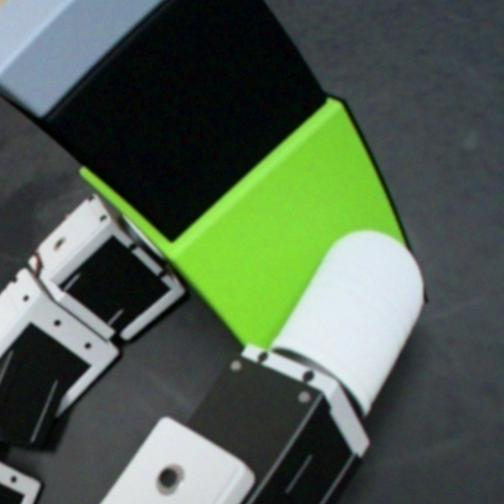

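>>> move --arm3 '{"joints": {"hand_index_mcp": -0.4, "hand_thumb_mcp": -0.4, "hand_index_pip": -0.2, "hand_index_dip": 0.43, "hand_thumb_ipl": 0.05}}'

>>> move --arm3 '{"joints": {"hand_index_mcp": -0.6, "hand_thumb_mcp": -0.6, "hand_index_pip": -0.4, "hand_index_dip": 0.33, "hand_thumb_ipl": -0.05}}' --cameras '["arm3_cam_wrist"]'

>>> zoom_image --camera "arm3_cam_wrist" --region '[360, 10, 600, 250]'

Scene clock: 1552.13 s.
Joint torques (N m): arm1=[0.26 -15.44 6.98 1.83 0.21 -0.17] | arm2=[-0.21 -7.41 12.16 1.98 -0.05 -0.27] | arm3=[-0.26 -20.13 5.83 3.06 -0.05 -0.22]
Heat: arm1: hottest joint3_rad 30 °C; arm2: hottest joint3_rad 40 °C; arm3: hottest joint3_rad 35 °C.
move: arm3 off_target
Joint velocities: within noise
arm1, arm2: as last shown
arm1.index_mcp_current_ma: -7
arm1.index_abd_current_ma: 12
arm1.index_pip_current_ma: 4
arm1.index_dip_current_ma: -16
arm1.middle_mcp_current_ma: -8
arm1.middle_abd_current_ma: 18
arm1.middle_pip_current_ma: -10
arm1.middle_dip_current_ma: -6
arm1.ring_mcp_current_ma: 1
arm1.ring_abd_current_ma: 4
arm1.ring_pip_current_ma: 19
arm1.ring_dip_current_ma: 17
arm1.thumb_cmc_current_ma: 76
arm1.thumb_axl_current_ma: 13
arm1.thumb_mcp_current_ma: 0
arm1.thumb_ipl_current_ma: -10
arm2.index_mcp_current_ma: 10
arm2.index_abd_current_ma: 19
arm2.index_pip_current_ma: -1
arm2.index_dip_current_ma: -6
arm2.middle_mcp_current_ma: -3
arm2.middle_abd_current_ma: 8
arm2.middle_pip_current_ma: 3
arm2.middle_dip_current_ma: -2
arm2.ring_mcp_current_ma: 1
arm2.ring_abd_current_ma: 7
arm2.ring_pip_current_ma: 6
arm2.ring_dip_current_ma: 0
arm2.thumb_cmc_current_ma: 57
arm2.thumb_axl_current_ma: -6
arm2.thumb_mcp_current_ma: 388
arm2.thumb_ipl_current_ma: 193
arm3.joint_positions: joint1_rad=+1.953 joint2_rad=+2.566 joint3_rad=+1.191 joint4_rad=+1.371 joint5_rad=+0.316 joint6_rad=+1.569 hand_index_mcp=+0.124 hand_index_abd=+0.007 hand_index_pip=+0.034 hand_index_dip=+0.536 hand_middle_mcp=+1.000 hand_middle_abd=+0.013 hand_middle_pip=+0.574 hand_middle_dip=+0.686 hand_ring_mcp=+1.000 hand_ring_abd=+0.015 hand_ring_pip=+0.577 hand_ring_dip=+0.688 hand_thumb_cmc=-0.546 hand_thumb_axl=+0.691 hand_thumb_mcp=-0.060 hand_thumb_ipl=+0.169 hand_current_limit=+0.700 hand_speed=-0.850
arm3.joint_status: hand_index_mcp off_target (ended at +0.124, target -0.400); hand_index_pip off_target (ended at +0.034, target -0.200); hand_index_dip off_target (ended at +0.536, target +0.430); hand_thumb_mcp off_target (ended at -0.060, target -0.400); hand_thumb_ipl off_target (ended at +0.169, target +0.050)
arm3.hand_state: blocked,goal,blocked,blocked,goal,goal,goal,goal,goal,goal,goal,goal,blocked,goal,blocked,blocked
arm3.index_mcp_current_ma: 321
arm3.index_abd_current_ma: 3
arm3.index_pip_current_ma: 81
arm3.index_dip_current_ma: 15
arm3.middle_mcp_current_ma: 6
arm3.middle_abd_current_ma: -10
arm3.middle_pip_current_ma: -1
arm3.middle_dip_current_ma: -8
arm3.ring_mcp_current_ma: 14
arm3.ring_abd_current_ma: 1
arm3.ring_pip_current_ma: 4
arm3.ring_dip_current_ma: -15
arm3.thumb_cmc_current_ma: 2
arm3.thumb_axl_current_ma: 22
arm3.thumb_mcp_current_ma: 227
arm3.thumb_ipl_current_ma: 55
arm3.hand_goal_index_mcp: -0.400
arm3.hand_goal_index_abd: 0.000
arm3.hand_goal_index_pip: -0.200
arm3.hand_goal_index_dip: 0.430
arm3.hand_goal_middle_mcp: 1.000
arm3.hand_goal_middle_abd: 0.000
arm3.hand_goal_middle_pip: 0.578
arm3.hand_goal_middle_dip: 0.696
arm3.hand_goal_ring_mcp: 1.000
arm3.hand_goal_ring_abd: 0.000
arm3.hand_goal_ring_pip: 0.578
arm3.hand_goal_ring_dip: 0.696
arm3.hand_goal_thumb_cmc: -0.580
arm3.hand_goal_thumb_axl: 0.678
arm3.hand_goal_thumb_mcp: -0.400
arm3.hand_goal_thumb_ipl: 0.050
arm3.hand: x=-0.6776 y=-1.1814 z=+0.8122 quat_wxyz=(-0.651, -0.279, +0.652, -0.269)
arm3.hand_target: x=-0.6778 y=-1.1930 z=+0.8198 quat_wxyz=(-0.662, -0.273, +0.639, -0.282)
arm3.hand_status: not commanded
pictures: none

Scene clock: 1553.00 s.
Joint torques (N m): arm1=[0.21 -15.44 6.98 1.83 0.22 -0.17] | arm2=[-0.03 -7.3 12.18 1.89 -0.08 -0.28] | arm3=[-0.44 -20.19 5.85 2.99 -0.03 -0.21]
Heat: arm1: hottest joint3_rad 30 °C; arm2: hottest joint3_rad 40 °C; arm3: hottest joint3_rad 35 °C.
move: arm3 off_target
Joint velocities: within noise
arm1, arm2: as last shown
arm1.index_mcp_current_ma: -14
arm1.index_pip_current_ma: 11
arm1.index_dip_current_ma: -18
arm1.middle_mcp_current_ma: -4
arm1.middle_abd_current_ma: 17
arm1.middle_pip_current_ma: 8
arm1.middle_dip_current_ma: 3
arm1.ring_mcp_current_ma: 6
arm1.ring_abd_current_ma: 3
arm1.ring_pip_current_ma: 7
arm1.ring_dip_current_ma: 6
arm1.thumb_cmc_current_ma: 73
arm1.thumb_axl_current_ma: 22
arm1.thumb_mcp_current_ma: -7
arm1.thumb_ipl_current_ma: -14
arm2.index_mcp_current_ma: 11
arm2.index_abd_current_ma: 17
arm2.index_pip_current_ma: 0
arm2.index_dip_current_ma: -1
arm2.middle_mcp_current_ma: -10
arm2.middle_abd_current_ma: 10
arm2.middle_pip_current_ma: 6
arm2.middle_dip_current_ma: -12
arm2.ring_mcp_current_ma: 2
arm2.ring_abd_current_ma: 14
arm2.ring_pip_current_ma: 1
arm2.ring_dip_current_ma: 16
arm2.thumb_cmc_current_ma: 61
arm2.thumb_axl_current_ma: -4
arm2.thumb_mcp_current_ma: 379
arm2.thumb_ipl_current_ma: 181
arm3.joint_positions: joint1_rad=+1.953 joint2_rad=+2.566 joint3_rad=+1.191 joint4_rad=+1.371 joint5_rad=+0.316 joint6_rad=+1.569 hand_index_mcp=+0.125 hand_index_abd=+0.007 hand_index_pip=+0.035 hand_index_dip=+0.537 hand_middle_mcp=+1.000 hand_middle_abd=+0.013 hand_middle_pip=+0.574 hand_middle_dip=+0.686 hand_ring_mcp=+1.000 hand_ring_abd=+0.015 hand_ring_pip=+0.577 hand_ring_dip=+0.688 hand_thumb_cmc=-0.546 hand_thumb_axl=+0.690 hand_thumb_mcp=-0.065 hand_thumb_ipl=+0.170 hand_current_limit=+0.700 hand_speed=-0.850
arm3.joint_status: hand_index_mcp off_target (ended at +0.125, target -0.600); hand_index_pip off_target (ended at +0.035, target -0.400); hand_index_dip off_target (ended at +0.537, target +0.330); hand_thumb_mcp off_target (ended at -0.065, target -0.600); hand_thumb_ipl off_target (ended at +0.170, target -0.050)
arm3.hand_state: blocked,goal,blocked,blocked,goal,goal,goal,goal,goal,goal,goal,goal,blocked,goal,blocked,blocked
arm3.index_mcp_current_ma: 468
arm3.index_abd_current_ma: 20
arm3.index_pip_current_ma: 221
arm3.index_dip_current_ma: 56
arm3.middle_mcp_current_ma: -5
arm3.middle_abd_current_ma: -11
arm3.middle_pip_current_ma: -11
arm3.middle_dip_current_ma: -13
arm3.ring_mcp_current_ma: 19
arm3.ring_abd_current_ma: -8
arm3.ring_pip_current_ma: 0
arm3.ring_dip_current_ma: -10
arm3.thumb_cmc_current_ma: 17
arm3.thumb_axl_current_ma: 6
arm3.thumb_mcp_current_ma: 451
arm3.thumb_ipl_current_ma: 122
arm3.hand_goal_index_mcp: -0.600
arm3.hand_goal_index_abd: 0.000
arm3.hand_goal_index_pip: -0.400
arm3.hand_goal_index_dip: 0.330
arm3.hand_goal_middle_mcp: 1.000
arm3.hand_goal_middle_abd: 0.000
arm3.hand_goal_middle_pip: 0.578
arm3.hand_goal_middle_dip: 0.696
arm3.hand_goal_ring_mcp: 1.000
arm3.hand_goal_ring_abd: 0.000
arm3.hand_goal_ring_pip: 0.578
arm3.hand_goal_ring_dip: 0.696
arm3.hand_goal_thumb_cmc: -0.580
arm3.hand_goal_thumb_axl: 0.678
arm3.hand_goal_thumb_mcp: -0.600
arm3.hand_goal_thumb_ipl: -0.050
arm3.hand: x=-0.6776 y=-1.1814 z=+0.8122 quat_wxyz=(-0.651, -0.279, +0.652, -0.269)
arm3.hand_target: x=-0.6778 y=-1.1930 z=+0.8198 quat_wxyz=(-0.662, -0.273, +0.639, -0.282)
arm3.hand_status: not commanded
arm3_cam_wrist: T_world_to_cam=[[-0.38702, 0.45063, -0.80445, 0.95454], [0.92204, 0.18191, -0.3417, 1.05791], [-0.00764, -0.87398, -0.4859, -0.5199]] pos_world=[-0.60998, -1.07697, 0.87674]

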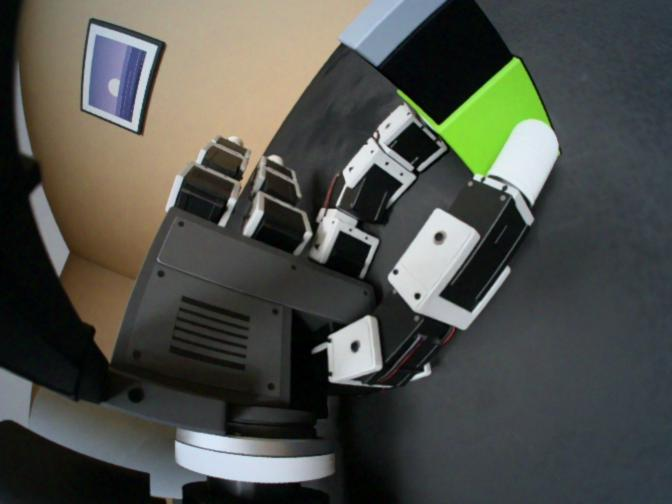

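Scaled by 2.100 from the camera's image (finer frame: 960x720).

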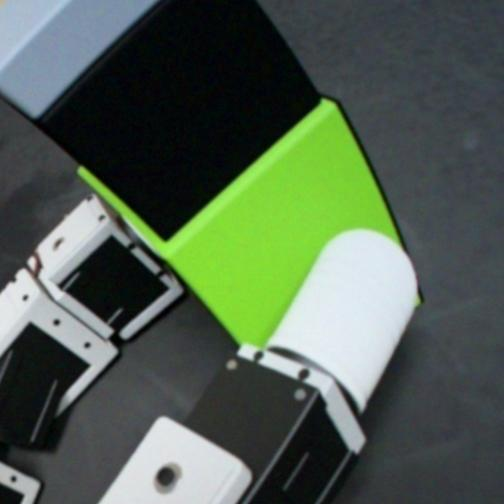

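Now lift.

>>> move --arm3 '{"target": [-0.685, -1.195, 0.94, -0.662, -0.273, 0.639, -0.282], "speed": 0.15}' --cameras '["arm3_cam_wrist"]'

Scene clock: 1555.63 s.
Joint torques (N m): arm1=[0.26 -15.44 6.99 1.84 0.21 -0.17] | arm2=[-0.15 -7.3 12.18 1.99 -0.05 -0.28] | arm3=[-1.2 -22.07 4.56 1.89 -0.08 -0.23]
Heat: arm1: hottest joint3_rad 30 °C; arm2: hottest joint3_rad 40 °C; arm3: hottest joint3_rad 35 °C.
move: arm3 off_target
Joint velocities: within noise
arm1, arm2: as last shown
arm1.index_abd_current_ma: 11
arm1.index_pip_current_ma: 2
arm1.index_dip_current_ma: -8
arm1.middle_mcp_current_ma: -12
arm1.middle_abd_current_ma: 21
arm1.middle_pip_current_ma: 13
arm1.middle_dip_current_ma: 14
arm1.ring_mcp_current_ma: 3
arm1.ring_abd_current_ma: 11
arm1.ring_pip_current_ma: 11
arm1.thumb_cmc_current_ma: 69
arm1.thumb_axl_current_ma: 25
arm1.thumb_mcp_current_ma: -3
arm1.thumb_ipl_current_ma: -7
arm2.index_abd_current_ma: 14
arm2.index_pip_current_ma: 6
arm2.index_dip_current_ma: -4
arm2.middle_mcp_current_ma: -5
arm2.middle_abd_current_ma: 3
arm2.middle_pip_current_ma: -1
arm2.middle_dip_current_ma: -13
arm2.ring_mcp_current_ma: 5
arm2.ring_abd_current_ma: 10
arm2.ring_pip_current_ma: 4
arm2.ring_dip_current_ma: 7
arm2.thumb_cmc_current_ma: 53
arm2.thumb_axl_current_ma: 0
arm2.thumb_mcp_current_ma: 383
arm2.thumb_ipl_current_ma: 194
arm3.joint_positions: joint1_rad=+1.952 joint2_rad=+2.293 joint3_rad=+1.095 joint4_rad=+1.225 joint5_rad=+0.303 joint6_rad=+1.569 hand_index_mcp=+0.065 hand_index_abd=+0.233 hand_index_pip=+0.019 hand_index_dip=+0.501 hand_middle_mcp=+1.000 hand_middle_abd=+0.013 hand_middle_pip=+0.574 hand_middle_dip=+0.686 hand_ring_mcp=+1.000 hand_ring_abd=+0.015 hand_ring_pip=+0.577 hand_ring_dip=+0.688 hand_thumb_cmc=-0.733 hand_thumb_axl=+0.623 hand_thumb_mcp=-0.128 hand_thumb_ipl=+0.169 hand_current_limit=+0.700 hand_speed=-0.850
arm3.joint_status: not commanded
arm3.hand_state: blocked,blocked,blocked,blocked,goal,goal,goal,goal,goal,goal,goal,goal,blocked,blocked,blocked,blocked
arm3.index_mcp_current_ma: 451
arm3.index_abd_current_ma: 46
arm3.index_pip_current_ma: 199
arm3.index_dip_current_ma: 36
arm3.middle_mcp_current_ma: 0
arm3.middle_abd_current_ma: -9
arm3.middle_pip_current_ma: -4
arm3.middle_dip_current_ma: -3
arm3.ring_mcp_current_ma: 17
arm3.ring_abd_current_ma: -10
arm3.ring_pip_current_ma: -12
arm3.ring_dip_current_ma: -10
arm3.thumb_cmc_current_ma: -39
arm3.thumb_axl_current_ma: -21
arm3.thumb_mcp_current_ma: 388
arm3.thumb_ipl_current_ma: 119
arm3.hand_goal_index_mcp: -0.600
arm3.hand_goal_index_abd: 0.000
arm3.hand_goal_index_pip: -0.400
arm3.hand_goal_index_dip: 0.330
arm3.hand_goal_middle_mcp: 1.000
arm3.hand_goal_middle_abd: 0.000
arm3.hand_goal_middle_pip: 0.578
arm3.hand_goal_middle_dip: 0.696
arm3.hand_goal_ring_mcp: 1.000
arm3.hand_goal_ring_abd: 0.000
arm3.hand_goal_ring_pip: 0.578
arm3.hand_goal_ring_dip: 0.696
arm3.hand_goal_thumb_cmc: -0.580
arm3.hand_goal_thumb_axl: 0.678
arm3.hand_goal_thumb_mcp: -0.600
arm3.hand_goal_thumb_ipl: -0.050
arm3.on_its_own: hand_index_mcp moved -0.060 toward your old target -0.600; hand_index_dip moved -0.036 toward your old target +0.330; hand_thumb_mcp moved -0.062 toward your old target -0.600
arm3.hand: x=-0.6820 y=-1.1951 z=+0.9278 quat_wxyz=(-0.658, -0.276, +0.642, -0.280)
arm3.hand_target: x=-0.6850 y=-1.1949 z=+0.9400 quat_wxyz=(-0.662, -0.273, +0.639, -0.282)
arm3.hand_status: off_target (0.013 m and 0.7 deg from the pose sent, 0.129 m and 2.5 deg at the start)
arm3_cam_wrist: T_world_to_cam=[[-0.40324, 0.4237, -0.8111, 1.01489], [0.91509, 0.18294, -0.35937, 1.11688], [-0.00388, -0.88714, -0.46149, -0.51146]] pos_world=[-0.61479, -1.08807, 0.98852]

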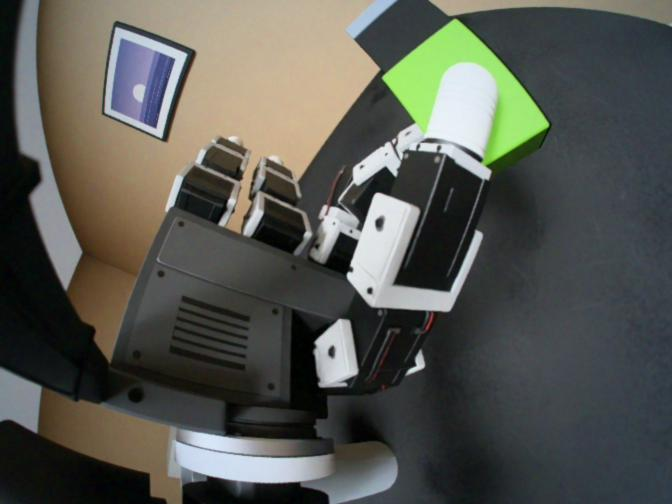

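>>> zoom_image --camera "arm3_cam_wrist" --region '[330, 0, 570, 240]'

Scaled by 2.100 from the camera's image (finer frame: 960x720).

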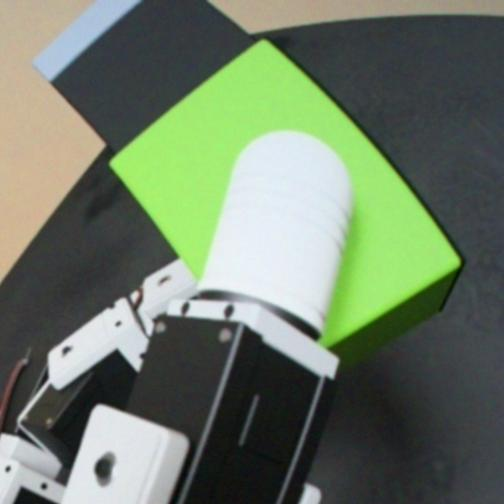

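>>> move --arm3 '{"joints": {"hand_thumb_cmc": -0.5, "hand_index_abd": 0.0}}' --cameras '["arm3_cam_wrist"]'

>>> zoom_image --camera "arm3_cam_wrist" --region '[330, 0, 570, 240]'

Scene clock: 1565.53 s.
Joint torques (N m): arm1=[0.21 -15.5 6.99 1.83 0.22 -0.17] | arm2=[0.03 -6.95 12.18 2.02 -0.06 -0.26] | arm3=[-1.2 -22.3 4.56 1.83 -0.08 -0.24]
Heat: arm1: hottest joint3_rad 30 °C; arm2: hottest joint3_rad 40 °C; arm3: hottest joint3_rad 34 °C.
move: arm3 off_target
Joint velocities: within noise
arm1: as last shown
arm1.index_mcp_current_ma: -10
arm1.index_abd_current_ma: 6
arm1.index_pip_current_ma: 5
arm1.index_dip_current_ma: -11
arm1.middle_mcp_current_ma: -21
arm1.middle_pip_current_ma: 8
arm1.middle_dip_current_ma: 1
arm1.ring_mcp_current_ma: 17
arm1.ring_abd_current_ma: 5
arm1.ring_pip_current_ma: 24
arm1.ring_dip_current_ma: 12
arm1.thumb_cmc_current_ma: 55
arm1.thumb_axl_current_ma: 24
arm1.thumb_mcp_current_ma: -6
arm1.thumb_ipl_current_ma: -4
arm2.joint_positions: joint1_rad=-0.899 joint2_rad=+1.072 joint3_rad=+0.534 joint4_rad=+0.489 joint5_rad=+0.051 joint6_rad=+1.564 hand_index_mcp=+0.623 hand_index_abd=+0.013 hand_index_pip=-0.848 hand_index_dip=+0.691 hand_middle_mcp=+0.896 hand_middle_abd=+0.007 hand_middle_pip=-0.951 hand_middle_dip=-0.508 hand_ring_mcp=+0.758 hand_ring_abd=+0.008 hand_ring_pip=-0.947 hand_ring_dip=-0.498 hand_thumb_cmc=-0.393 hand_thumb_axl=+0.682 hand_thumb_mcp=-0.247 hand_thumb_ipl=-0.362 hand_current_limit=+0.400 hand_speed=-0.600
arm2.joint_status: not commanded
arm2.hand_state: goal,goal,goal,goal,overload,goal,goal,goal,goal,goal,goal,goal,blocked,goal,blocked,blocked
arm2.index_mcp_current_ma: 15
arm2.index_abd_current_ma: 29
arm2.index_pip_current_ma: -8
arm2.index_dip_current_ma: -13
arm2.middle_mcp_current_ma: -1
arm2.middle_abd_current_ma: 5
arm2.middle_pip_current_ma: 5
arm2.middle_dip_current_ma: -16
arm2.ring_mcp_current_ma: 11
arm2.ring_abd_current_ma: 14
arm2.ring_pip_current_ma: 12
arm2.ring_dip_current_ma: 6
arm2.thumb_cmc_current_ma: 40
arm2.thumb_axl_current_ma: -6
arm2.thumb_mcp_current_ma: 381
arm2.thumb_ipl_current_ma: 201
arm2.hand_goal_index_mcp: 0.620
arm2.hand_goal_index_abd: 0.000
arm2.hand_goal_index_pip: -0.850
arm2.hand_goal_index_dip: 0.696
arm2.hand_goal_middle_mcp: 0.754
arm2.hand_goal_middle_abd: 0.000
arm2.hand_goal_middle_pip: -0.950
arm2.hand_goal_middle_dip: -0.500
arm2.hand_goal_ring_mcp: 0.754
arm2.hand_goal_ring_abd: 0.000
arm2.hand_goal_ring_pip: -0.950
arm2.hand_goal_ring_dip: -0.500
arm2.hand_goal_thumb_cmc: -0.430
arm2.hand_goal_thumb_axl: 0.678
arm2.hand_goal_thumb_mcp: -0.500
arm2.hand_goal_thumb_ipl: -0.450
arm2.hand: x=+0.2769 y=-0.0015 z=+1.0885 quat_wxyz=(+0.685, +0.068, -0.723, +0.051)
arm2.hand_target: x=+0.2674 y=-0.0034 z=+1.1157 quat_wxyz=(+0.701, +0.068, -0.708, +0.052)
arm2.hand_status: not commanded
arm3.joint_positions: joint1_rad=+1.952 joint2_rad=+2.293 joint3_rad=+1.095 joint4_rad=+1.225 joint5_rad=+0.303 joint6_rad=+1.569 hand_index_mcp=+0.065 hand_index_abd=+0.233 hand_index_pip=+0.019 hand_index_dip=+0.501 hand_middle_mcp=+1.000 hand_middle_abd=+0.013 hand_middle_pip=+0.574 hand_middle_dip=+0.686 hand_ring_mcp=+1.000 hand_ring_abd=+0.015 hand_ring_pip=+0.577 hand_ring_dip=+0.688 hand_thumb_cmc=-0.733 hand_thumb_axl=+0.623 hand_thumb_mcp=-0.128 hand_thumb_ipl=+0.169 hand_current_limit=+0.700 hand_speed=-0.850
arm3.joint_status: hand_index_abd off_target (ended at +0.233, target +0.000); hand_thumb_cmc off_target (ended at -0.733, target -0.500)
arm3.hand_state: blocked,blocked,blocked,blocked,goal,goal,goal,goal,goal,goal,goal,goal,blocked,blocked,blocked,blocked
arm3.index_mcp_current_ma: 450
arm3.index_abd_current_ma: 33
arm3.index_pip_current_ma: 209
arm3.index_dip_current_ma: 54
arm3.middle_mcp_current_ma: -8
arm3.middle_abd_current_ma: -1
arm3.middle_pip_current_ma: -11
arm3.middle_dip_current_ma: -15
arm3.ring_mcp_current_ma: 1
arm3.ring_abd_current_ma: -9
arm3.ring_pip_current_ma: -9
arm3.ring_dip_current_ma: -10
arm3.thumb_cmc_current_ma: -76
arm3.thumb_axl_current_ma: 2
arm3.thumb_mcp_current_ma: 379
arm3.thumb_ipl_current_ma: 124
arm3.hand_goal_index_mcp: -0.600
arm3.hand_goal_index_abd: 0.000
arm3.hand_goal_index_pip: -0.400
arm3.hand_goal_index_dip: 0.330
arm3.hand_goal_middle_mcp: 1.000
arm3.hand_goal_middle_abd: 0.000
arm3.hand_goal_middle_pip: 0.578
arm3.hand_goal_middle_dip: 0.696
arm3.hand_goal_ring_mcp: 1.000
arm3.hand_goal_ring_abd: 0.000
arm3.hand_goal_ring_pip: 0.578
arm3.hand_goal_ring_dip: 0.696
arm3.hand_goal_thumb_cmc: -0.500
arm3.hand_goal_thumb_axl: 0.678
arm3.hand_goal_thumb_mcp: -0.600
arm3.hand_goal_thumb_ipl: -0.050
arm3.hand: x=-0.6820 y=-1.1951 z=+0.9278 quat_wxyz=(-0.658, -0.276, +0.642, -0.280)
arm3.hand_target: x=-0.6850 y=-1.1949 z=+0.9400 quat_wxyz=(-0.662, -0.273, +0.639, -0.282)
arm3.hand_status: not commanded
arm3_cam_wrist: T_world_to_cam=[[-0.40324, 0.4237, -0.8111, 1.01489], [0.91509, 0.18294, -0.35937, 1.11688], [-0.00388, -0.88714, -0.46149, -0.51146]] pos_world=[-0.61479, -1.08807, 0.98852]

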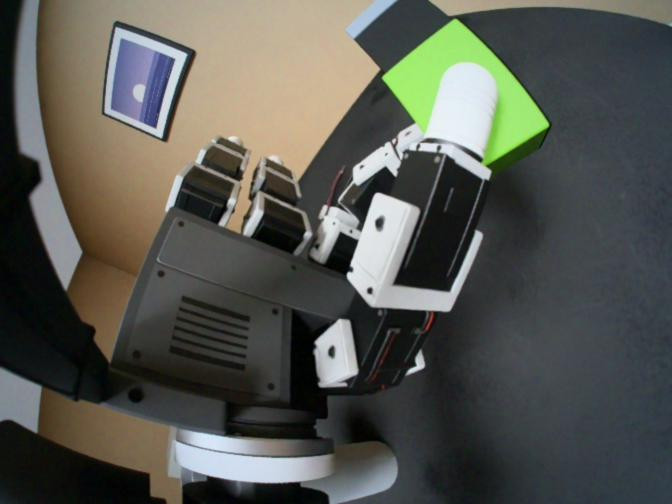

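Scaled by 2.100 from the camera's image (finer frame: 960x720).

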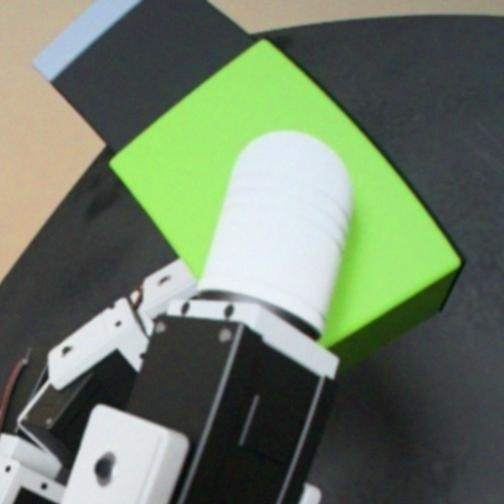

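>>> move --arm3 '{"target": [-0.690, -1.203, 0.856, -0.662, -0.273, 0.639, -0.282], "speed": 0.1}' --cameras '["arm3_cam_wrist"]'

>>> zoom_image --camera "arm3_cam_wrist" --region '[330, 0, 570, 240]'

Scene clock: 1634.10 s.
Joint torques (N m): arm1=[0.21 -15.44 7.01 1.83 0.22 -0.17] | arm2=[-0.15 -7.06 12.22 1.94 -0.03 -0.28] | arm3=[-1.38 -20.72 6.79 3.22 -0.03 -0.22]
Heat: arm1: hottest joint3_rad 30 °C; arm2: hottest joint3_rad 40 °C; arm3: hottest joint3_rad 34 °C.
move: arm3 off_target
Joint velocities: within noise
arm1, arm2: as last shown
arm1.index_mcp_current_ma: -5
arm1.index_abd_current_ma: 3
arm1.index_pip_current_ma: 7
arm1.index_dip_current_ma: -2
arm1.middle_mcp_current_ma: -12
arm1.middle_abd_current_ma: 15
arm1.middle_pip_current_ma: 12
arm1.middle_dip_current_ma: -2
arm1.ring_mcp_current_ma: 1
arm1.ring_abd_current_ma: 13
arm1.ring_pip_current_ma: 12
arm1.thumb_cmc_current_ma: 67
arm1.thumb_axl_current_ma: 21
arm1.thumb_mcp_current_ma: -12
arm1.thumb_ipl_current_ma: -22
arm2.index_abd_current_ma: 9
arm2.index_pip_current_ma: 7
arm2.index_dip_current_ma: -18
arm2.middle_mcp_current_ma: -4
arm2.middle_abd_current_ma: 11
arm2.middle_pip_current_ma: 11
arm2.middle_dip_current_ma: -5
arm2.ring_mcp_current_ma: 8
arm2.ring_abd_current_ma: 23
arm2.ring_pip_current_ma: 15
arm2.ring_dip_current_ma: 4
arm2.thumb_cmc_current_ma: 45
arm2.thumb_axl_current_ma: 2
arm2.thumb_mcp_current_ma: 384
arm2.thumb_ipl_current_ma: 185
arm3.joint_positions: joint1_rad=+1.952 joint2_rad=+2.487 joint3_rad=+1.174 joint4_rad=+1.293 joint5_rad=+0.303 joint6_rad=+1.569 hand_index_mcp=+0.065 hand_index_abd=+0.234 hand_index_pip=+0.019 hand_index_dip=+0.501 hand_middle_mcp=+1.000 hand_middle_abd=+0.013 hand_middle_pip=+0.574 hand_middle_dip=+0.686 hand_ring_mcp=+1.000 hand_ring_abd=+0.015 hand_ring_pip=+0.577 hand_ring_dip=+0.688 hand_thumb_cmc=-0.733 hand_thumb_axl=+0.623 hand_thumb_mcp=-0.128 hand_thumb_ipl=+0.169 hand_current_limit=+0.700 hand_speed=-0.850
arm3.joint_status: not commanded
arm3.hand_state: blocked,blocked,blocked,blocked,goal,goal,goal,goal,goal,goal,goal,goal,blocked,blocked,blocked,blocked
arm3.index_mcp_current_ma: 456
arm3.index_abd_current_ma: 33
arm3.index_pip_current_ma: 201
arm3.index_dip_current_ma: 49
arm3.middle_mcp_current_ma: -6
arm3.middle_abd_current_ma: -13
arm3.middle_pip_current_ma: -17
arm3.middle_dip_current_ma: -3
arm3.ring_mcp_current_ma: -1
arm3.ring_abd_current_ma: -19
arm3.ring_pip_current_ma: -13
arm3.ring_dip_current_ma: -6
arm3.thumb_cmc_current_ma: -75
arm3.thumb_axl_current_ma: -6
arm3.thumb_mcp_current_ma: 369
arm3.thumb_ipl_current_ma: 119
arm3.hand_goal_index_mcp: -0.600
arm3.hand_goal_index_abd: 0.000
arm3.hand_goal_index_pip: -0.400
arm3.hand_goal_index_dip: 0.330
arm3.hand_goal_middle_mcp: 1.000
arm3.hand_goal_middle_abd: 0.000
arm3.hand_goal_middle_pip: 0.578
arm3.hand_goal_middle_dip: 0.696
arm3.hand_goal_ring_mcp: 1.000
arm3.hand_goal_ring_abd: 0.000
arm3.hand_goal_ring_pip: 0.578
arm3.hand_goal_ring_dip: 0.696
arm3.hand_goal_thumb_cmc: -0.500
arm3.hand_goal_thumb_axl: 0.678
arm3.hand_goal_thumb_mcp: -0.600
arm3.hand_goal_thumb_ipl: -0.050
arm3.hand: x=-0.6813 y=-1.1924 z=+0.8415 quat_wxyz=(-0.645, -0.286, +0.655, -0.269)
arm3.hand_target: x=-0.6896 y=-1.2022 z=+0.8563 quat_wxyz=(-0.662, -0.273, +0.639, -0.282)
arm3.hand_status: off_target (0.020 m and 3.4 deg from the pose sent, 0.073 m and 0.7 deg at the start)
arm3_cam_wrist: T_world_to_cam=[[-0.38662, 0.45751, -0.80076, 0.98698], [0.92222, 0.19787, -0.33221, 1.0846], [0.00646, -0.86691, -0.49842, -0.48672]] pos_world=[-0.6155, -1.0881, 0.90805]

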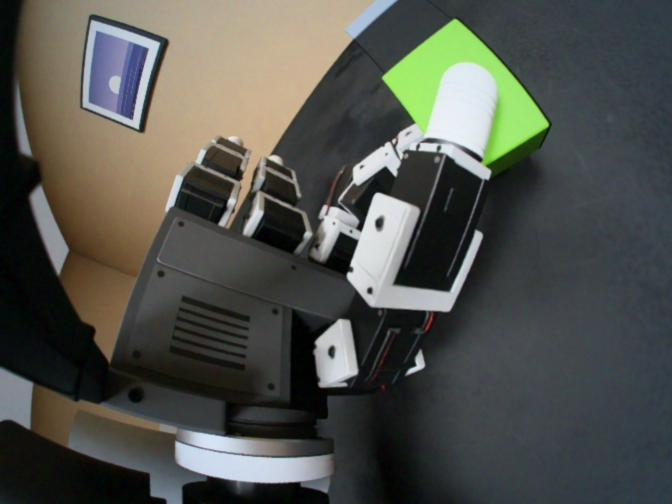

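Scaled by 2.100 from the camera's image (finer frame: 960x720).

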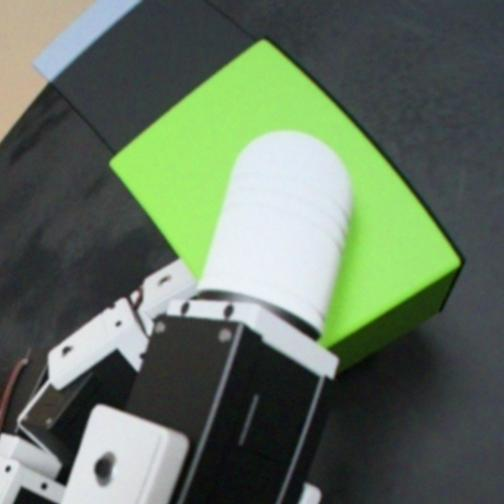

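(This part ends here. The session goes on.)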